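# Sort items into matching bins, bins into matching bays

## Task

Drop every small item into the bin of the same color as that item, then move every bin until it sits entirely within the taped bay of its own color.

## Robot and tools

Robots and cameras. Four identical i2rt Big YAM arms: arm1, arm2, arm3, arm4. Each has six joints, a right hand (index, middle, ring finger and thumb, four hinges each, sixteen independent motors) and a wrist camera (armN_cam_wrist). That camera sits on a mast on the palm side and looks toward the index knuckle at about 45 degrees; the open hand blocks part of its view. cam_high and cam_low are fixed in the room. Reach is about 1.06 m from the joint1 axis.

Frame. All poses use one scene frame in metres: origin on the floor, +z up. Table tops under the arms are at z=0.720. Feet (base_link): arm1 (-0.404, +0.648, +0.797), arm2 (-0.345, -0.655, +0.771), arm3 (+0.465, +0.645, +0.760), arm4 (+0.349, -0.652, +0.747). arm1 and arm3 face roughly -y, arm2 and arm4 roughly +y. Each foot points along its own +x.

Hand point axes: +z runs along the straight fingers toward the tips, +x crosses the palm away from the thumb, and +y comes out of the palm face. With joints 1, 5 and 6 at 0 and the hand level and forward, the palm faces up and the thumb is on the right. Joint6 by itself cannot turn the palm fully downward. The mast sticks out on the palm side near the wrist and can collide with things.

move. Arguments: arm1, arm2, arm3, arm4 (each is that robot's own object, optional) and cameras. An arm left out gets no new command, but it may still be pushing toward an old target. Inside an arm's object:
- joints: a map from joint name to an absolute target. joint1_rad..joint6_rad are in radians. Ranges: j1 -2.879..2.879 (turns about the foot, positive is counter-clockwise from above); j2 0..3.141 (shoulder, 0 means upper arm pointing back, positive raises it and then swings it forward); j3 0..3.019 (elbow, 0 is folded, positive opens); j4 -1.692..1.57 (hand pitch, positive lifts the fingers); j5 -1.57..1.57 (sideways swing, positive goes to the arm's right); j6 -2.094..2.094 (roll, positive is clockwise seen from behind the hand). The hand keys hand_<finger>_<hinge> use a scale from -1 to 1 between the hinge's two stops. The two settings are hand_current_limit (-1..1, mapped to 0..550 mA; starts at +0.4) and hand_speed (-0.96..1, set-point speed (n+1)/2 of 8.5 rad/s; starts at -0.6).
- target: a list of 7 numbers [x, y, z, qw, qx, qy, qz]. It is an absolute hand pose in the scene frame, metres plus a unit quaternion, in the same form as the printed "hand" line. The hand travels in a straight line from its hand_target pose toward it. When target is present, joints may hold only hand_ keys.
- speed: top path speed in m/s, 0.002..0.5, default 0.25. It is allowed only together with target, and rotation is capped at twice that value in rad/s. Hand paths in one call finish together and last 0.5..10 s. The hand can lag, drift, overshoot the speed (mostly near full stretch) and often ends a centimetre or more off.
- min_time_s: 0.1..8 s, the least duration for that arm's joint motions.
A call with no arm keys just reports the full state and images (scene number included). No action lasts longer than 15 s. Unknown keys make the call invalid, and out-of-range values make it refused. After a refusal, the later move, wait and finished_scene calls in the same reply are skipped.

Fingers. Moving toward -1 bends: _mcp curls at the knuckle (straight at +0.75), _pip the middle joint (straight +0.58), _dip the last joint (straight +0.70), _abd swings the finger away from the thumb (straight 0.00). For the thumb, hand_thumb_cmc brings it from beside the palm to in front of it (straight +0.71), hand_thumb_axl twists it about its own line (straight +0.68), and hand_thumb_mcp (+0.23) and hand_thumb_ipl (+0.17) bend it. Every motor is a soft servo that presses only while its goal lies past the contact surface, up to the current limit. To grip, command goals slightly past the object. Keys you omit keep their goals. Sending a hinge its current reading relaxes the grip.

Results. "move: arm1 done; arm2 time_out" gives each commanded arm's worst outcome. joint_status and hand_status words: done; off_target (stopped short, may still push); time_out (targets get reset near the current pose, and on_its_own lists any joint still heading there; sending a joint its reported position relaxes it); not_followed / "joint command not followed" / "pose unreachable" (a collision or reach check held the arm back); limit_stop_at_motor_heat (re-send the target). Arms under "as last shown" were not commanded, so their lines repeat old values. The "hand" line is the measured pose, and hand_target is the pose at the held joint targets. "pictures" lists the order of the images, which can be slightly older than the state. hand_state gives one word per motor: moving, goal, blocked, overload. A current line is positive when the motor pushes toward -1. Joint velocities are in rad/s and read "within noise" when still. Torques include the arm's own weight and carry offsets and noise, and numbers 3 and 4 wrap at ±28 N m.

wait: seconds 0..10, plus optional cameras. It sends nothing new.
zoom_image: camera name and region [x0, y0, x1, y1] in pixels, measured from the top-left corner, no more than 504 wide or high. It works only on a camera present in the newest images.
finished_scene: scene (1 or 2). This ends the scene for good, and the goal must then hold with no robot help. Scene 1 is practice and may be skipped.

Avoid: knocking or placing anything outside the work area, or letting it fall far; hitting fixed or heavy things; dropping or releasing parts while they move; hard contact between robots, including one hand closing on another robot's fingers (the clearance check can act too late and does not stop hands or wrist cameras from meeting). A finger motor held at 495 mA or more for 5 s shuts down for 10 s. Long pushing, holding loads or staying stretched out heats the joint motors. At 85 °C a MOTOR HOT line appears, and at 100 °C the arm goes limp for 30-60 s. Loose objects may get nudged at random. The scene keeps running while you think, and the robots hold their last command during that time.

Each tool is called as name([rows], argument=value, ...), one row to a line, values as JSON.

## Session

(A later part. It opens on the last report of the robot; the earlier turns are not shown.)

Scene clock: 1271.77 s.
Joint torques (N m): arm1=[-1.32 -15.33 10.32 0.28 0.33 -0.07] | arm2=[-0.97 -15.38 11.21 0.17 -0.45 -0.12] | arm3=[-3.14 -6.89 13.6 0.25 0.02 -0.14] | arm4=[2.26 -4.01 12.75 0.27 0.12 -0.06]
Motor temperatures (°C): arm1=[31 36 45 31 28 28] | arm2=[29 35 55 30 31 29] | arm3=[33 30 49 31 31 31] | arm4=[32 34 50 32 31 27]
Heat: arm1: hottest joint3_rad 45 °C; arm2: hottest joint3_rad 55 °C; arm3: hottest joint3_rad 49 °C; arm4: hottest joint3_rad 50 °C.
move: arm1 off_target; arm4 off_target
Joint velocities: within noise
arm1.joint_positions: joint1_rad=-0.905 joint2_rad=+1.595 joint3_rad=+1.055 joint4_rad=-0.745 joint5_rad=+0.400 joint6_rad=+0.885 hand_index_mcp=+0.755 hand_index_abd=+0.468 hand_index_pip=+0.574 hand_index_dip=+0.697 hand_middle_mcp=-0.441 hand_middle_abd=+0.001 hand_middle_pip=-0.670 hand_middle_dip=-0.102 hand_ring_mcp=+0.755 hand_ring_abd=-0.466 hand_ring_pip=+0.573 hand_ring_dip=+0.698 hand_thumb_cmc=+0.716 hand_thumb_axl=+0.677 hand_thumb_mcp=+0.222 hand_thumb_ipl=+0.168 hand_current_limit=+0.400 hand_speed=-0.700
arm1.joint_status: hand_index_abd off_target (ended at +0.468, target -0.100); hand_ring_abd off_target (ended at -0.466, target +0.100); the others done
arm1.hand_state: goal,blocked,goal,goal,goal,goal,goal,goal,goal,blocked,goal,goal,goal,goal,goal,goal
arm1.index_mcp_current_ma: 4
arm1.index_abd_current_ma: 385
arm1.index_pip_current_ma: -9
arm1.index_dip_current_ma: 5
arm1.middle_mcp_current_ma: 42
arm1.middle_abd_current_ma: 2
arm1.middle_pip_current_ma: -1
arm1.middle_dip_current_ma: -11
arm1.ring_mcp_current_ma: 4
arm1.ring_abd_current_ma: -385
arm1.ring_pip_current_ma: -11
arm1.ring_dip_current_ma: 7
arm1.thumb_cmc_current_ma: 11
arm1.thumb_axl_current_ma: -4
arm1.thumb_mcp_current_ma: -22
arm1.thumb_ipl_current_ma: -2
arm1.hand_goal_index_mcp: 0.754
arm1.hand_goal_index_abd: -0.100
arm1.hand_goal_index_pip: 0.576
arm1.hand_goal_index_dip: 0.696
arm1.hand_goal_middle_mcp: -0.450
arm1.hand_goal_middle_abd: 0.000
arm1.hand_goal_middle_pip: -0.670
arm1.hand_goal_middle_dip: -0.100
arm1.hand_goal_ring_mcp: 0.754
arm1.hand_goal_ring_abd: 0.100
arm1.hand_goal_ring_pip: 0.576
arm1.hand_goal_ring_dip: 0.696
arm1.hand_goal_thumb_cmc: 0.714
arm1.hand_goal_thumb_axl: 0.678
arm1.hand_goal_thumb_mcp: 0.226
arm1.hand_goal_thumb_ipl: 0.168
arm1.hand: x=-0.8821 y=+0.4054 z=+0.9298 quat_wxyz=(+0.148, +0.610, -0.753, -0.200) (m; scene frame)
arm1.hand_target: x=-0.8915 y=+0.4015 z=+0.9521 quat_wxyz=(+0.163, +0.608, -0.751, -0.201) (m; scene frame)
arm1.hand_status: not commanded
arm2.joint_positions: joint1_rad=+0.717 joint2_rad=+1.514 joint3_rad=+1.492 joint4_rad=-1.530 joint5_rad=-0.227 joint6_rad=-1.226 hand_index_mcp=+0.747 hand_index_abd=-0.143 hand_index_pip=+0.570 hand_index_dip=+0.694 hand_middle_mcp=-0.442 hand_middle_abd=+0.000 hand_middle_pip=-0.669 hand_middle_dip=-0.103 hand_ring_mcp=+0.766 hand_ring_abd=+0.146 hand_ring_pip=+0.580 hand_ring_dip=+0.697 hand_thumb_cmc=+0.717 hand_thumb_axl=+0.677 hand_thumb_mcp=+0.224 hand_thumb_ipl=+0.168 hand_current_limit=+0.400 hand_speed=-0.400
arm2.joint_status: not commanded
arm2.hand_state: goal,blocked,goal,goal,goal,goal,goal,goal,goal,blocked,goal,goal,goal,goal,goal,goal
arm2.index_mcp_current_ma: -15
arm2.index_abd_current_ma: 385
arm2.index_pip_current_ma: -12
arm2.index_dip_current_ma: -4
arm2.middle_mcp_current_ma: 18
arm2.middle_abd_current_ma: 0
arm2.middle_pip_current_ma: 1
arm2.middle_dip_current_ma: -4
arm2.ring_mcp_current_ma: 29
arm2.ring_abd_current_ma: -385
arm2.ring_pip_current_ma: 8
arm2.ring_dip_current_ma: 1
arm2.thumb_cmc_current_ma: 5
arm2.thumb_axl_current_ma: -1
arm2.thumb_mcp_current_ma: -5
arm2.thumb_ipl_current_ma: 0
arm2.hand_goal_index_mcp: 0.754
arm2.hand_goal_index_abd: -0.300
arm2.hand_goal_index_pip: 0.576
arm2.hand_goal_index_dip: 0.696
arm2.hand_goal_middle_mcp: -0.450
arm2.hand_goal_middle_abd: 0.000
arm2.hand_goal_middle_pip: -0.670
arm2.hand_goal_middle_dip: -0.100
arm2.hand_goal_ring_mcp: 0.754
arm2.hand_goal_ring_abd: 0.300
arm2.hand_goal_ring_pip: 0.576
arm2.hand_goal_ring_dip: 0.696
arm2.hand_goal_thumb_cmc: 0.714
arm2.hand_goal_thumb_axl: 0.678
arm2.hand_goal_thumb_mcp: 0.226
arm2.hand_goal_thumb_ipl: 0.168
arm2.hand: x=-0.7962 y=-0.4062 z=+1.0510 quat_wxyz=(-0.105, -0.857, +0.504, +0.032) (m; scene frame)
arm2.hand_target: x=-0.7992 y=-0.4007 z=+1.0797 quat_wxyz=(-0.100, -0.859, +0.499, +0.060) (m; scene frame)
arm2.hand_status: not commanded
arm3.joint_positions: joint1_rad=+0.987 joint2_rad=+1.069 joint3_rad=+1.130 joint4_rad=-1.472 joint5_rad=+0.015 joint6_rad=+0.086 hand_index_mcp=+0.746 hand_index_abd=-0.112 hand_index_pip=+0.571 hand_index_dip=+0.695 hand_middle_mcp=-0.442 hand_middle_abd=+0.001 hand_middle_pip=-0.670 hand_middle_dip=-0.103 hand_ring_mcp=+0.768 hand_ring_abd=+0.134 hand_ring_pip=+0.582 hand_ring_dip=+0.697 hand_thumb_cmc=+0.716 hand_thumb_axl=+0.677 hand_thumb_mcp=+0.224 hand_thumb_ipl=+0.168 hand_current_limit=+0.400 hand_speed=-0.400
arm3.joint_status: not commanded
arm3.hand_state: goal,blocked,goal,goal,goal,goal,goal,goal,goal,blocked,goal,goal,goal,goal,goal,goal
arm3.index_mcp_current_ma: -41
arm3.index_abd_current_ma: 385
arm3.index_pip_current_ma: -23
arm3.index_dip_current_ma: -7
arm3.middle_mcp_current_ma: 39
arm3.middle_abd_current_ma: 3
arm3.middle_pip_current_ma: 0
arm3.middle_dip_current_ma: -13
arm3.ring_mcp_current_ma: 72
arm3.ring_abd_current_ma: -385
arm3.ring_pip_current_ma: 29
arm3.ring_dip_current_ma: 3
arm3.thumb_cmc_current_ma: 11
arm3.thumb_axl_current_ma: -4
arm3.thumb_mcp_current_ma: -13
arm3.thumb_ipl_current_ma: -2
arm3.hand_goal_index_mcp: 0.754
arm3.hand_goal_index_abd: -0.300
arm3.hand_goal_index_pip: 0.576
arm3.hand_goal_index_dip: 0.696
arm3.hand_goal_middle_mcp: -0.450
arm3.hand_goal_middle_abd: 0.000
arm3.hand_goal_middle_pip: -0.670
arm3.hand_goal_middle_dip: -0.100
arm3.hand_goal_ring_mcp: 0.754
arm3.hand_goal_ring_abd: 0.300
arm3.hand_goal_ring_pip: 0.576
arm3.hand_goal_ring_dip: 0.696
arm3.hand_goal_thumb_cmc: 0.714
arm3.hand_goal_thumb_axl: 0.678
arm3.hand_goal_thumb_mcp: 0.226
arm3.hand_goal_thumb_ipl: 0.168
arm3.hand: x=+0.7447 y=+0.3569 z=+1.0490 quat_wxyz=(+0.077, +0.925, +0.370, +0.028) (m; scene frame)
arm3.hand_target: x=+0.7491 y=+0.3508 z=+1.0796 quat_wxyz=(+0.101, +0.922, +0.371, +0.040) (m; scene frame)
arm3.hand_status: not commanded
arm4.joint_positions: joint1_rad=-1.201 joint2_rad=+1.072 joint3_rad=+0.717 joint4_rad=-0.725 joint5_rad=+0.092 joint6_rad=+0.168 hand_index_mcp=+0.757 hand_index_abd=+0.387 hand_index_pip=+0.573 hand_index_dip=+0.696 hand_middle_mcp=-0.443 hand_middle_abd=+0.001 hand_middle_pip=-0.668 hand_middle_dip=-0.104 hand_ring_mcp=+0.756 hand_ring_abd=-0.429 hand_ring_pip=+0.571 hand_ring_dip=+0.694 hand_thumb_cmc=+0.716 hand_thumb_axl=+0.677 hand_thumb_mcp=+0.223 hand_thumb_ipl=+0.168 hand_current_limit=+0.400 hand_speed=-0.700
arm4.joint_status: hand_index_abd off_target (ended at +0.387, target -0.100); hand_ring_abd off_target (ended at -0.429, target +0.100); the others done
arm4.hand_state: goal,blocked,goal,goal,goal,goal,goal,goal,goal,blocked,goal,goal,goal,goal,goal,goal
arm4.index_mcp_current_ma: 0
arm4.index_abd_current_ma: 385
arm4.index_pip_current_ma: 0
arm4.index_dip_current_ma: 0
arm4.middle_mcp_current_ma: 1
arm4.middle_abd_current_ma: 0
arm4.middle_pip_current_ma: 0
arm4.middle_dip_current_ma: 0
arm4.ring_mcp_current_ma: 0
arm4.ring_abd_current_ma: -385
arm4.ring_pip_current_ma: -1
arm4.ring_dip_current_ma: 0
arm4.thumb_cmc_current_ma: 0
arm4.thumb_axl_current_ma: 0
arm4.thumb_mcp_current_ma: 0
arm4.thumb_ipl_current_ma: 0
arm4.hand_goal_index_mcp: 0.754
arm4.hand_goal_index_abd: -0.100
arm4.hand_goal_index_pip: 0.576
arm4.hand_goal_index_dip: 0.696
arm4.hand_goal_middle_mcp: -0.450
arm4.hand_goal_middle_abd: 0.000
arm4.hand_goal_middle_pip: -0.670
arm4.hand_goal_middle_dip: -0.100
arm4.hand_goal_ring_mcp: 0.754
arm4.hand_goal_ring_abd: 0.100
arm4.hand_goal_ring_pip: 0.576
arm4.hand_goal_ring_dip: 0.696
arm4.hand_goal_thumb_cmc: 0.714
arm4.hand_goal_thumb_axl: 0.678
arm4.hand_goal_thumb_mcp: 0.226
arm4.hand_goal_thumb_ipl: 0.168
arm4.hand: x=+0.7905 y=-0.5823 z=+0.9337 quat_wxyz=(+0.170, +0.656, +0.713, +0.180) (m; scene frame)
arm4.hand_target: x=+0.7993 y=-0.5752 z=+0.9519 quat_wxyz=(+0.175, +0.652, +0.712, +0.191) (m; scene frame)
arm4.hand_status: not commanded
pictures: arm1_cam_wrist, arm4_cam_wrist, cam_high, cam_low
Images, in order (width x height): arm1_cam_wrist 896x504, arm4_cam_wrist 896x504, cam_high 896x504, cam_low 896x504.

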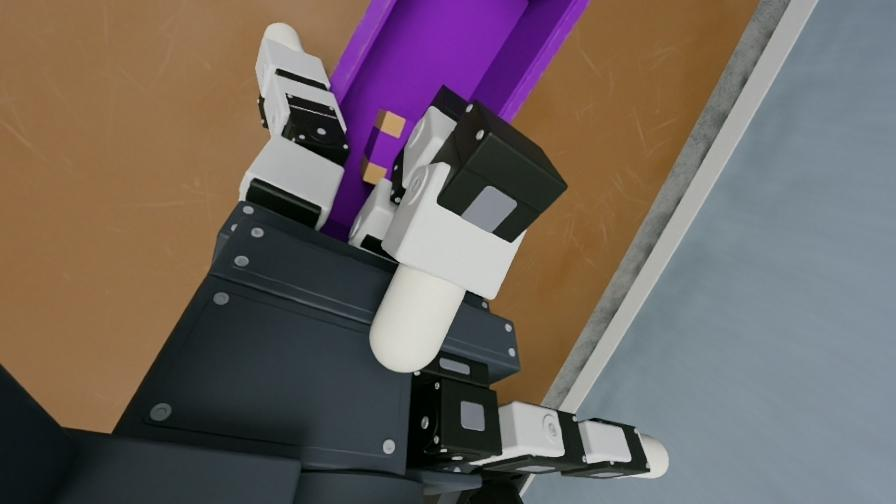

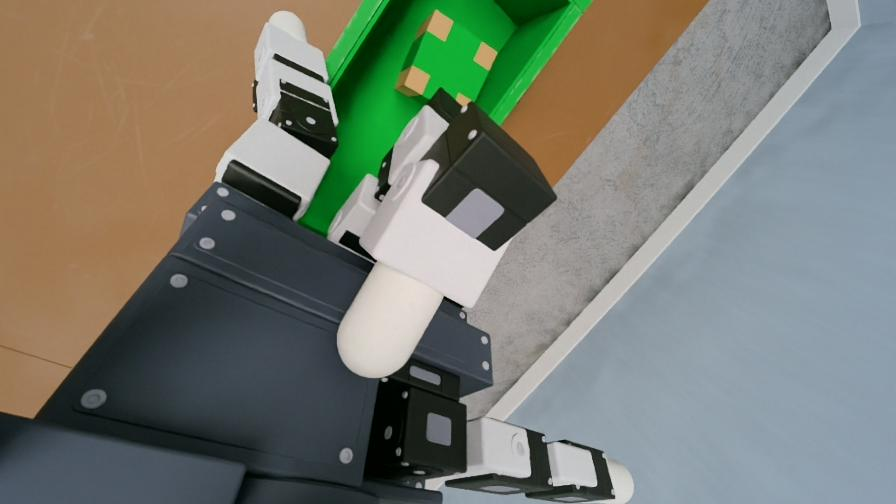

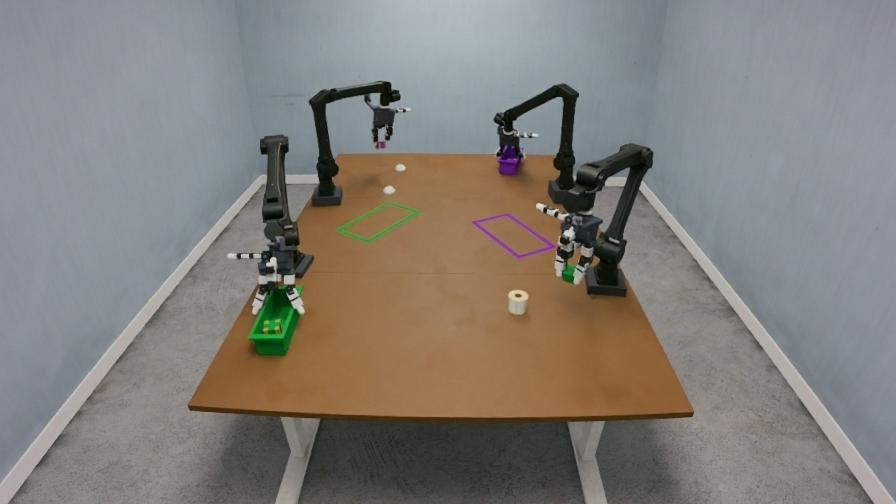

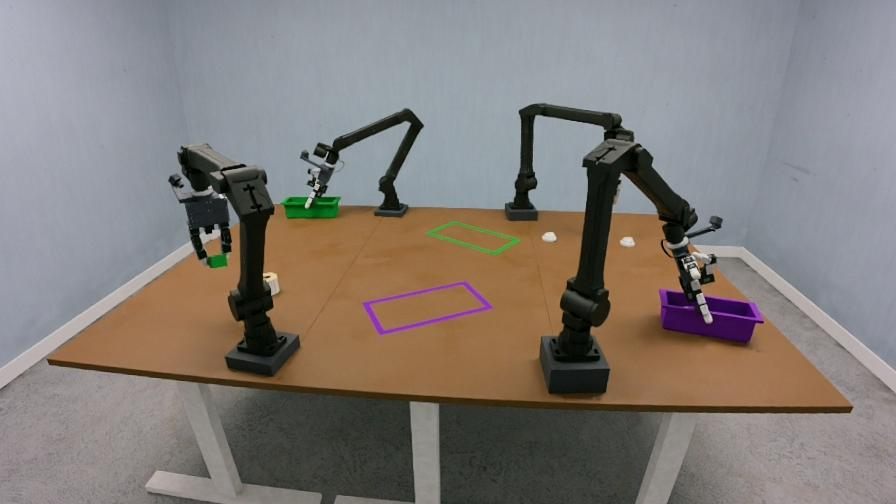

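move(arm1={"target": [-0.892, 0.401, 0.980, 0.1628, 0.608, -0.7506, -0.2011], "speed": 0.08}, arm4={"target": [0.800, -0.575, 0.980, 0.1749, 0.6526, 0.7122, 0.1908], "speed": 0.08}, cameras=["arm1_cam_wrist", "arm4_cam_wrist", "cam_high", "cam_low"])

zoom_image(camera="cam_high", region=[220, 230, 340, 370])

zoom_image(camera="cam_low", region=[640, 220, 780, 350])

zoom_image(camera="cam_high", region=[470, 110, 550, 180])

Scene clock: 1282.07 s.
Joint torques (N m): arm1=[-1.32 -16.03 11.44 0.36 0.29 -0.06] | arm2=[-1.38 -15.91 11.08 0.18 -0.45 -0.12] | arm3=[-2.84 -7.12 13.55 0.29 0.03 -0.17] | arm4=[2.26 -5.19 14.83 0.18 0.09 -0.07]
Motor temperatures (°C): arm1=[31 37 46 31 28 28] | arm2=[29 35 55 30 31 29] | arm3=[33 30 49 31 31 31] | arm4=[32 34 53 32 31 27]
Heat: arm1: hottest joint3_rad 46 °C; arm2: hottest joint3_rad 55 °C; arm3: hottest joint3_rad 49 °C; arm4: hottest joint3_rad 53 °C.
move: arm1 off_target; arm4 off_target
Joint velocities: within noise
arm1.joint_positions: joint1_rad=-0.905 joint2_rad=+1.571 joint3_rad=+1.082 joint4_rad=-0.822 joint5_rad=+0.401 joint6_rad=+0.883 hand_index_mcp=+0.754 hand_index_abd=+0.348 hand_index_pip=+0.574 hand_index_dip=+0.697 hand_middle_mcp=-0.441 hand_middle_abd=+0.001 hand_middle_pip=-0.670 hand_middle_dip=-0.102 hand_ring_mcp=+0.757 hand_ring_abd=-0.167 hand_ring_pip=+0.575 hand_ring_dip=+0.698 hand_thumb_cmc=+0.716 hand_thumb_axl=+0.677 hand_thumb_mcp=+0.222 hand_thumb_ipl=+0.168 hand_current_limit=+0.400 hand_speed=-0.700
arm1.joint_status: not commanded
arm1.hand_state: goal,blocked,goal,goal,goal,goal,goal,goal,goal,blocked,goal,goal,goal,goal,goal,goal
arm1.index_mcp_current_ma: 2
arm1.index_abd_current_ma: 385
arm1.index_pip_current_ma: -10
arm1.index_dip_current_ma: 4
arm1.middle_mcp_current_ma: 42
arm1.middle_abd_current_ma: 2
arm1.middle_pip_current_ma: -1
arm1.middle_dip_current_ma: -11
arm1.ring_mcp_current_ma: 12
arm1.ring_abd_current_ma: -385
arm1.ring_pip_current_ma: -5
arm1.ring_dip_current_ma: 7
arm1.thumb_cmc_current_ma: 11
arm1.thumb_axl_current_ma: -4
arm1.thumb_mcp_current_ma: -22
arm1.thumb_ipl_current_ma: -2
arm1.hand_goal_index_mcp: 0.754
arm1.hand_goal_index_abd: -0.100
arm1.hand_goal_index_pip: 0.576
arm1.hand_goal_index_dip: 0.696
arm1.hand_goal_middle_mcp: -0.450
arm1.hand_goal_middle_abd: 0.000
arm1.hand_goal_middle_pip: -0.670
arm1.hand_goal_middle_dip: -0.100
arm1.hand_goal_ring_mcp: 0.754
arm1.hand_goal_ring_abd: 0.100
arm1.hand_goal_ring_pip: 0.576
arm1.hand_goal_ring_dip: 0.696
arm1.hand_goal_thumb_cmc: 0.714
arm1.hand_goal_thumb_axl: 0.678
arm1.hand_goal_thumb_mcp: 0.226
arm1.hand_goal_thumb_ipl: 0.168
arm1.on_its_own: hand_index_abd moved -0.120 toward your old target -0.100; hand_ring_abd moved +0.299 toward your old target +0.100
arm1.hand: x=-0.8790 y=+0.4085 z=+0.9463 quat_wxyz=(+0.135, +0.613, -0.752, -0.202) (m; scene frame)
arm1.hand_target: x=-0.8908 y=+0.4020 z=+0.9801 quat_wxyz=(+0.163, +0.608, -0.751, -0.201) (m; scene frame)
arm1.hand_status: off_target (0.037 m and 3.3 deg from the pose sent, 0.051 m and 1.7 deg at the start)
arm2, arm3: as last shown
arm4.joint_positions: joint1_rad=-1.201 joint2_rad=+1.060 joint3_rad=+0.750 joint4_rad=-0.809 joint5_rad=+0.092 joint6_rad=+0.169 hand_index_mcp=+0.753 hand_index_abd=+0.228 hand_index_pip=+0.573 hand_index_dip=+0.695 hand_middle_mcp=-0.443 hand_middle_abd=+0.001 hand_middle_pip=-0.668 hand_middle_dip=-0.104 hand_ring_mcp=+0.751 hand_ring_abd=-0.305 hand_ring_pip=+0.569 hand_ring_dip=+0.694 hand_thumb_cmc=+0.716 hand_thumb_axl=+0.677 hand_thumb_mcp=+0.223 hand_thumb_ipl=+0.168 hand_current_limit=+0.400 hand_speed=-0.700
arm4.joint_status: not commanded
arm4.hand_state: goal,blocked,goal,goal,goal,goal,goal,goal,goal,blocked,goal,goal,goal,goal,goal,goal
arm4.index_mcp_current_ma: 0
arm4.index_abd_current_ma: 385
arm4.index_pip_current_ma: 0
arm4.index_dip_current_ma: 0
arm4.middle_mcp_current_ma: 1
arm4.middle_abd_current_ma: 0
arm4.middle_pip_current_ma: 0
arm4.middle_dip_current_ma: 0
arm4.ring_mcp_current_ma: 0
arm4.ring_abd_current_ma: -385
arm4.ring_pip_current_ma: -1
arm4.ring_dip_current_ma: 0
arm4.thumb_cmc_current_ma: 0
arm4.thumb_axl_current_ma: 0
arm4.thumb_mcp_current_ma: 0
arm4.thumb_ipl_current_ma: 0
arm4.hand_goal_index_mcp: 0.754
arm4.hand_goal_index_abd: -0.100
arm4.hand_goal_index_pip: 0.576
arm4.hand_goal_index_dip: 0.696
arm4.hand_goal_middle_mcp: -0.450
arm4.hand_goal_middle_abd: 0.000
arm4.hand_goal_middle_pip: -0.670
arm4.hand_goal_middle_dip: -0.100
arm4.hand_goal_ring_mcp: 0.754
arm4.hand_goal_ring_abd: 0.100
arm4.hand_goal_ring_pip: 0.576
arm4.hand_goal_ring_dip: 0.696
arm4.hand_goal_thumb_cmc: 0.714
arm4.hand_goal_thumb_axl: 0.678
arm4.hand_goal_thumb_mcp: 0.226
arm4.hand_goal_thumb_ipl: 0.168
arm4.on_its_own: hand_index_abd moved -0.159 toward your old target -0.100; hand_ring_abd moved +0.124 toward your old target +0.100
arm4.hand: x=+0.7848 y=-0.5839 z=+0.9411 quat_wxyz=(+0.161, +0.659, +0.716, +0.164) (m; scene frame)
arm4.hand_target: x=+0.7981 y=-0.5755 z=+0.9800 quat_wxyz=(+0.175, +0.652, +0.712, +0.191) (m; scene frame)
arm4.hand_status: off_target (0.043 m and 3.6 deg from the pose sent, 0.048 m and 1.4 deg at the start)
pictures: arm1_cam_wrist, arm4_cam_wrist, cam_high, cam_low
Images, in order (width x height): arm1_cam_wrist 896x504, arm4_cam_wrist 896x504, cam_high 896x504, cam_low 896x504.

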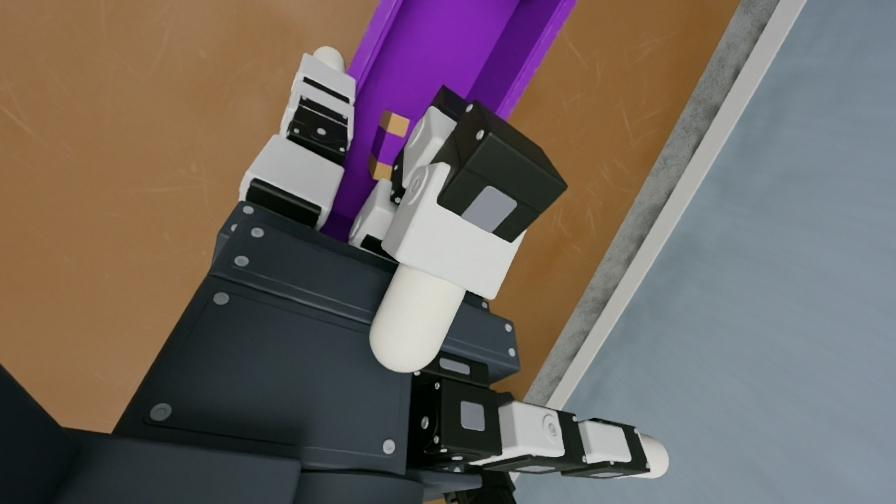

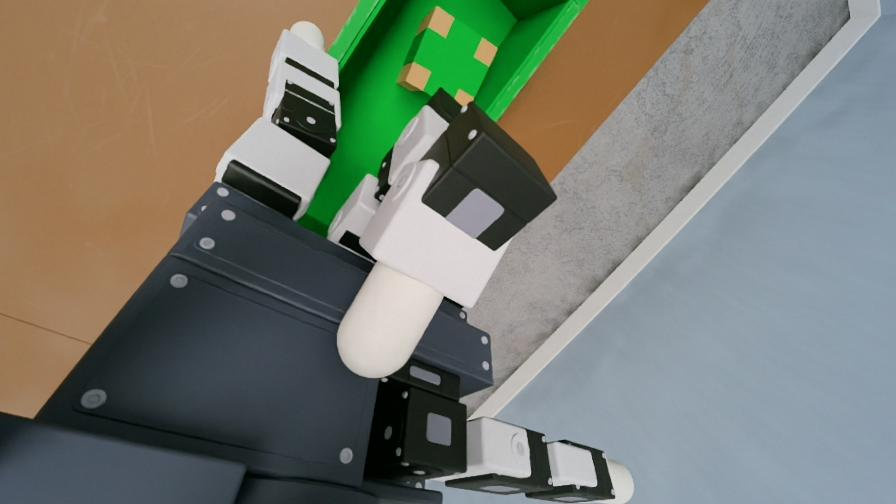

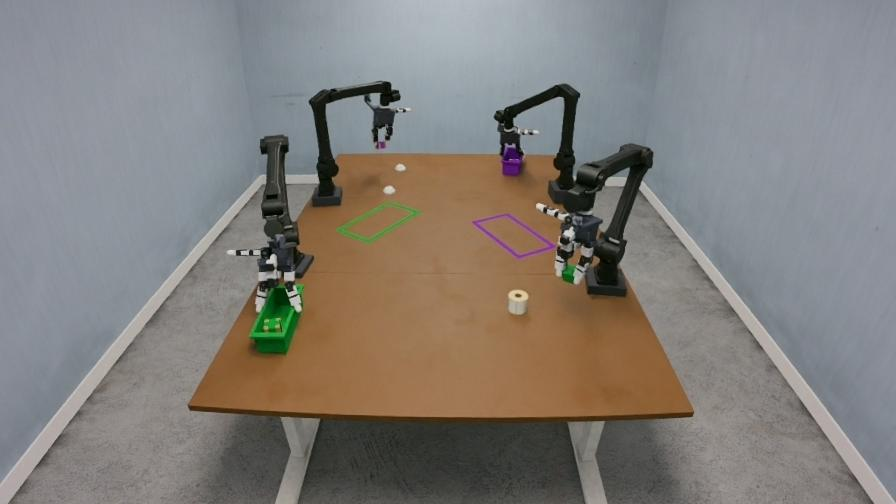

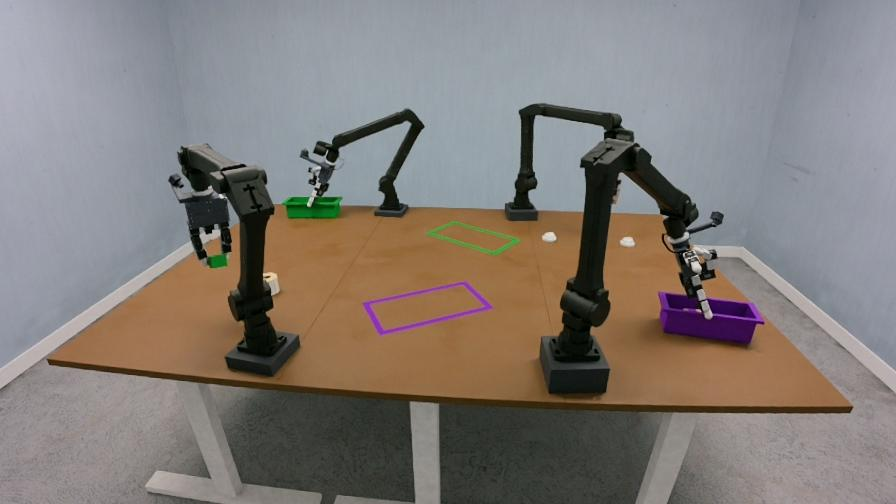

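Scaled by 3.600 from the camera's 896x504 image, which has a finer 1280x720 frame.

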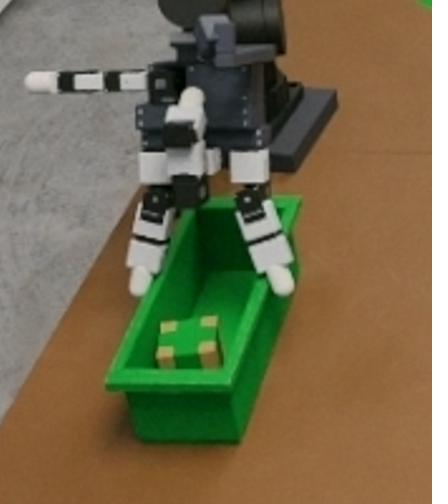

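Scaled by 3.600 from the camera's 896x504 image, which has a finer 1280x720 frame.

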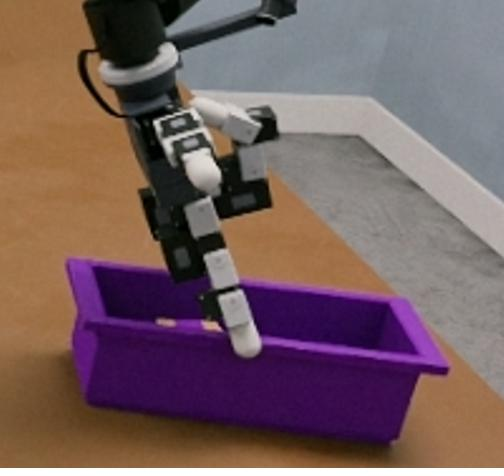

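Scaled by 6.300 from the camera's 896x504 image, which has a finer 1280x720 frame.

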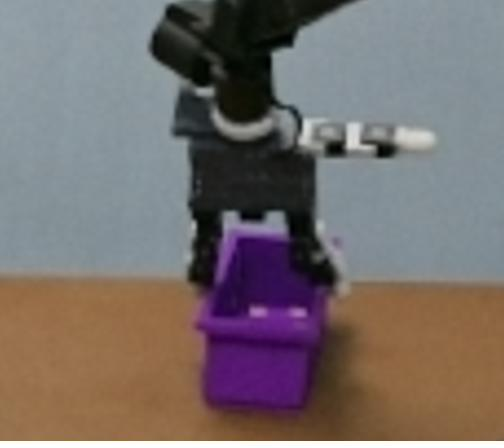

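move(arm1={"target": [-0.5125, -0.028, 0.965, 0.2582, 0.9636, -0.0674, -0.0181], "speed": 0.12}, arm4={"target": [0.552, 0.0355, 0.962, 0.0338, 0.1261, 0.9576, 0.2566], "speed": 0.12}, cameras=["arm1_cam_wrist", "arm4_cam_wrist", "cam_high", "cam_low"])

Scene clock: 1320.70 s.
Joint torques (N m): arm1=[0.44 -14.92 12.4 1.92 -0.32 -0.09] | arm2=[-0.5 -15.5 11.08 0.13 -0.46 -0.12] | arm3=[-2.67 -7.65 13.61 0.21 0.04 -0.15] | arm4=[2.37 -11.87 14.38 0.27 -0.21 -0.24]
Motor temperatures (°C): arm1=[31 37 50 31 28 28] | arm2=[29 35 56 30 31 29] | arm3=[33 30 49 31 31 31] | arm4=[32 34 63 32 31 27]
Heat: arm1: hottest joint3_rad 50 °C; arm2: hottest joint3_rad 56 °C; arm3: hottest joint3_rad 49 °C; arm4: hottest joint3_rad 63 °C.
move: arm1 off_target; arm4 off_target
Joint velocities: within noise
arm1.joint_positions: joint1_rad=-0.208 joint2_rad=+1.673 joint3_rad=+1.219 joint4_rad=-0.629 joint5_rad=-0.002 joint6_rad=+0.034 hand_index_mcp=+0.760 hand_index_abd=-0.089 hand_index_pip=+0.578 hand_index_dip=+0.695 hand_middle_mcp=-0.441 hand_middle_abd=+0.001 hand_middle_pip=-0.670 hand_middle_dip=-0.102 hand_ring_mcp=+0.759 hand_ring_abd=+0.096 hand_ring_pip=+0.577 hand_ring_dip=+0.698 hand_thumb_cmc=+0.716 hand_thumb_axl=+0.677 hand_thumb_mcp=+0.222 hand_thumb_ipl=+0.168 hand_current_limit=+0.400 hand_speed=-0.700
arm1.joint_status: not commanded
arm1.hand_state: goal,goal,goal,goal,goal,goal,goal,goal,goal,goal,goal,goal,goal,goal,goal,goal
arm1.index_mcp_current_ma: 28
arm1.index_abd_current_ma: 45
arm1.index_pip_current_ma: 7
arm1.index_dip_current_ma: -4
arm1.middle_mcp_current_ma: 42
arm1.middle_abd_current_ma: 2
arm1.middle_pip_current_ma: -1
arm1.middle_dip_current_ma: -11
arm1.ring_mcp_current_ma: 25
arm1.ring_abd_current_ma: -16
arm1.ring_pip_current_ma: 4
arm1.ring_dip_current_ma: 7
arm1.thumb_cmc_current_ma: 11
arm1.thumb_axl_current_ma: -4
arm1.thumb_mcp_current_ma: -22
arm1.thumb_ipl_current_ma: -2
arm1.hand_goal_index_mcp: 0.754
arm1.hand_goal_index_abd: -0.100
arm1.hand_goal_index_pip: 0.576
arm1.hand_goal_index_dip: 0.696
arm1.hand_goal_middle_mcp: -0.450
arm1.hand_goal_middle_abd: 0.000
arm1.hand_goal_middle_pip: -0.670
arm1.hand_goal_middle_dip: -0.100
arm1.hand_goal_ring_mcp: 0.754
arm1.hand_goal_ring_abd: 0.100
arm1.hand_goal_ring_pip: 0.576
arm1.hand_goal_ring_dip: 0.696
arm1.hand_goal_thumb_cmc: 0.714
arm1.hand_goal_thumb_axl: 0.678
arm1.hand_goal_thumb_mcp: 0.226
arm1.hand_goal_thumb_ipl: 0.168
arm1.on_its_own: hand_index_abd moved -0.437 to your old target -0.100; hand_ring_abd moved +0.263 to your old target +0.100
arm1.hand: x=-0.5197 y=-0.0045 z=+0.9476 quat_wxyz=(+0.238, +0.968, -0.083, -0.019) (m; scene frame)
arm1.hand_target: x=-0.5121 y=-0.0262 z=+0.9653 quat_wxyz=(+0.258, +0.964, -0.068, -0.018) (m; scene frame)
arm1.hand_status: off_target (0.030 m and 2.9 deg from the pose sent, 0.570 m and 94.3 deg at the start)
arm2, arm3: as last shown
arm4.joint_positions: joint1_rad=-0.169 joint2_rad=+1.705 joint3_rad=+1.391 joint4_rad=-0.750 joint5_rad=+0.006 joint6_rad=+0.020 hand_index_mcp=+0.768 hand_index_abd=+0.199 hand_index_pip=+0.583 hand_index_dip=+0.698 hand_middle_mcp=-0.443 hand_middle_abd=+0.001 hand_middle_pip=-0.668 hand_middle_dip=-0.104 hand_ring_mcp=+0.748 hand_ring_abd=-0.305 hand_ring_pip=+0.568 hand_ring_dip=+0.692 hand_thumb_cmc=+0.716 hand_thumb_axl=+0.677 hand_thumb_mcp=+0.223 hand_thumb_ipl=+0.168 hand_current_limit=+0.400 hand_speed=-0.700
arm4.joint_status: not commanded
arm4.hand_state: goal,blocked,goal,goal,goal,goal,goal,goal,goal,blocked,goal,goal,goal,goal,goal,goal
arm4.index_mcp_current_ma: 5
arm4.index_abd_current_ma: 385
arm4.index_pip_current_ma: 1
arm4.index_dip_current_ma: 0
arm4.middle_mcp_current_ma: 1
arm4.middle_abd_current_ma: 0
arm4.middle_pip_current_ma: 0
arm4.middle_dip_current_ma: 0
arm4.ring_mcp_current_ma: -1
arm4.ring_abd_current_ma: -385
arm4.ring_pip_current_ma: -1
arm4.ring_dip_current_ma: 0
arm4.thumb_cmc_current_ma: 0
arm4.thumb_axl_current_ma: 0
arm4.thumb_mcp_current_ma: 0
arm4.thumb_ipl_current_ma: 0
arm4.hand_goal_index_mcp: 0.754
arm4.hand_goal_index_abd: -0.100
arm4.hand_goal_index_pip: 0.576
arm4.hand_goal_index_dip: 0.696
arm4.hand_goal_middle_mcp: -0.450
arm4.hand_goal_middle_abd: 0.000
arm4.hand_goal_middle_pip: -0.670
arm4.hand_goal_middle_dip: -0.100
arm4.hand_goal_ring_mcp: 0.754
arm4.hand_goal_ring_abd: 0.100
arm4.hand_goal_ring_pip: 0.576
arm4.hand_goal_ring_dip: 0.696
arm4.hand_goal_thumb_cmc: 0.714
arm4.hand_goal_thumb_axl: 0.678
arm4.hand_goal_thumb_mcp: 0.226
arm4.hand_goal_thumb_ipl: 0.168
arm4.on_its_own: hand_index_abd moved -0.029 toward your old target -0.100
arm4.hand: x=+0.5569 y=+0.0152 z=+0.9474 quat_wxyz=(+0.035, +0.138, +0.959, +0.246) (m; scene frame)
arm4.hand_target: x=+0.5515 y=+0.0341 z=+0.9620 quat_wxyz=(+0.034, +0.126, +0.958, +0.257) (m; scene frame)
arm4.hand_status: off_target (0.026 m and 1.9 deg from the pose sent, 0.662 m and 70.5 deg at the start)
pictures: arm1_cam_wrist, arm4_cam_wrist, cam_high, cam_low
Images, in order (width x height): arm1_cam_wrist 896x504, arm4_cam_wrist 896x504, cam_high 896x504, cam_low 896x504.

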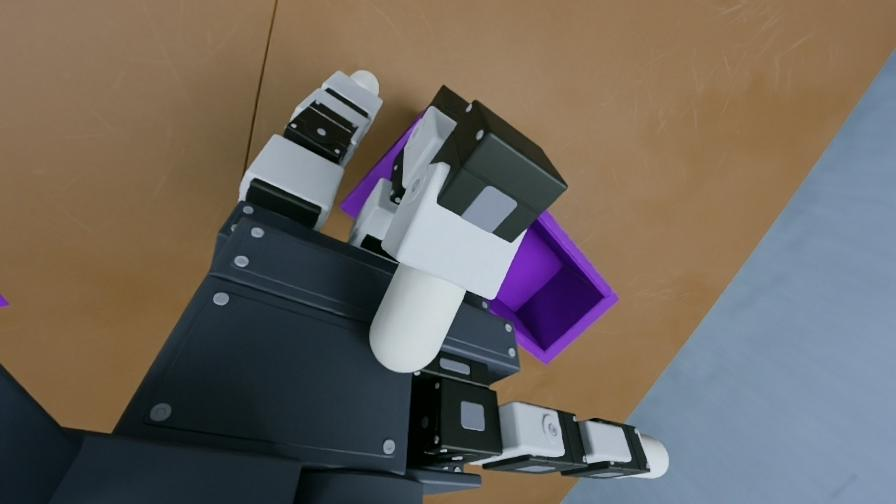

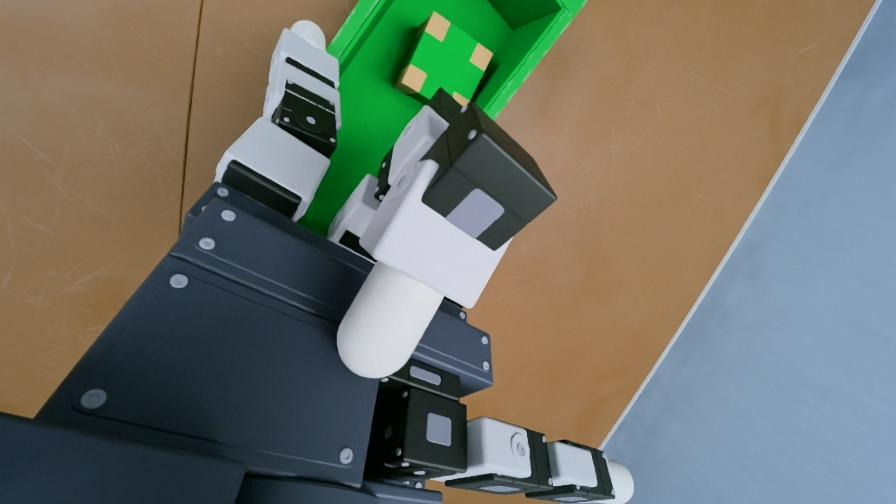

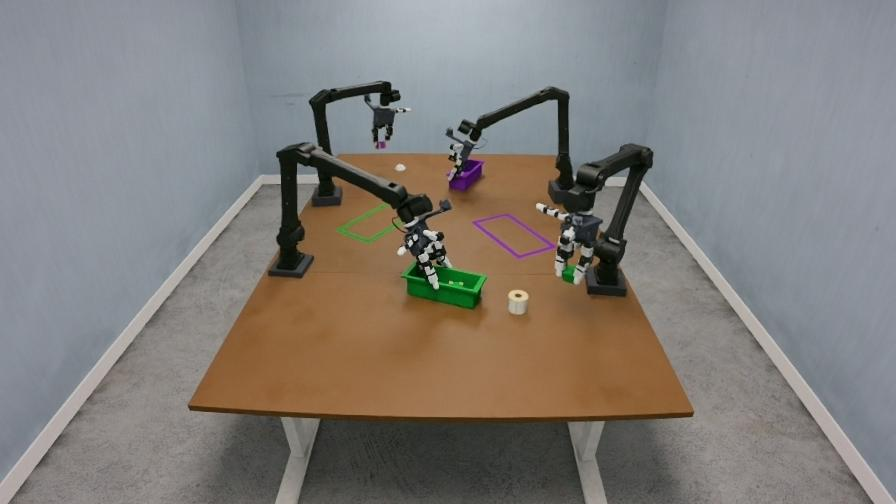

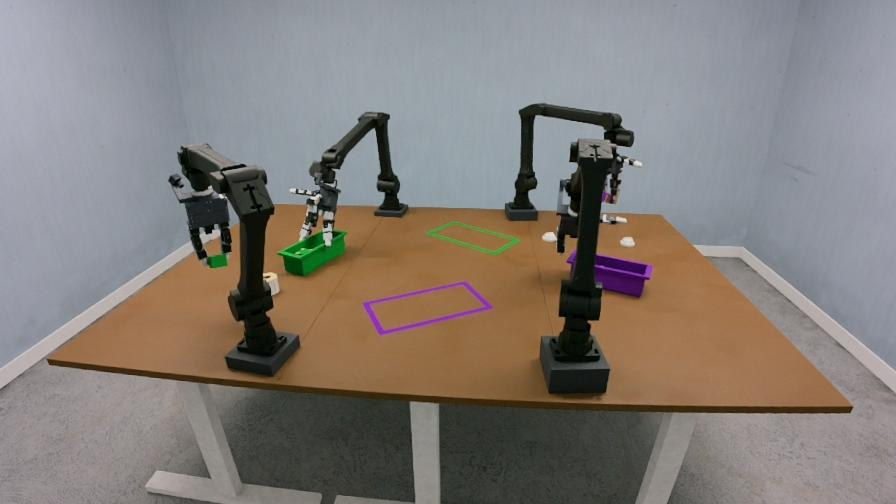

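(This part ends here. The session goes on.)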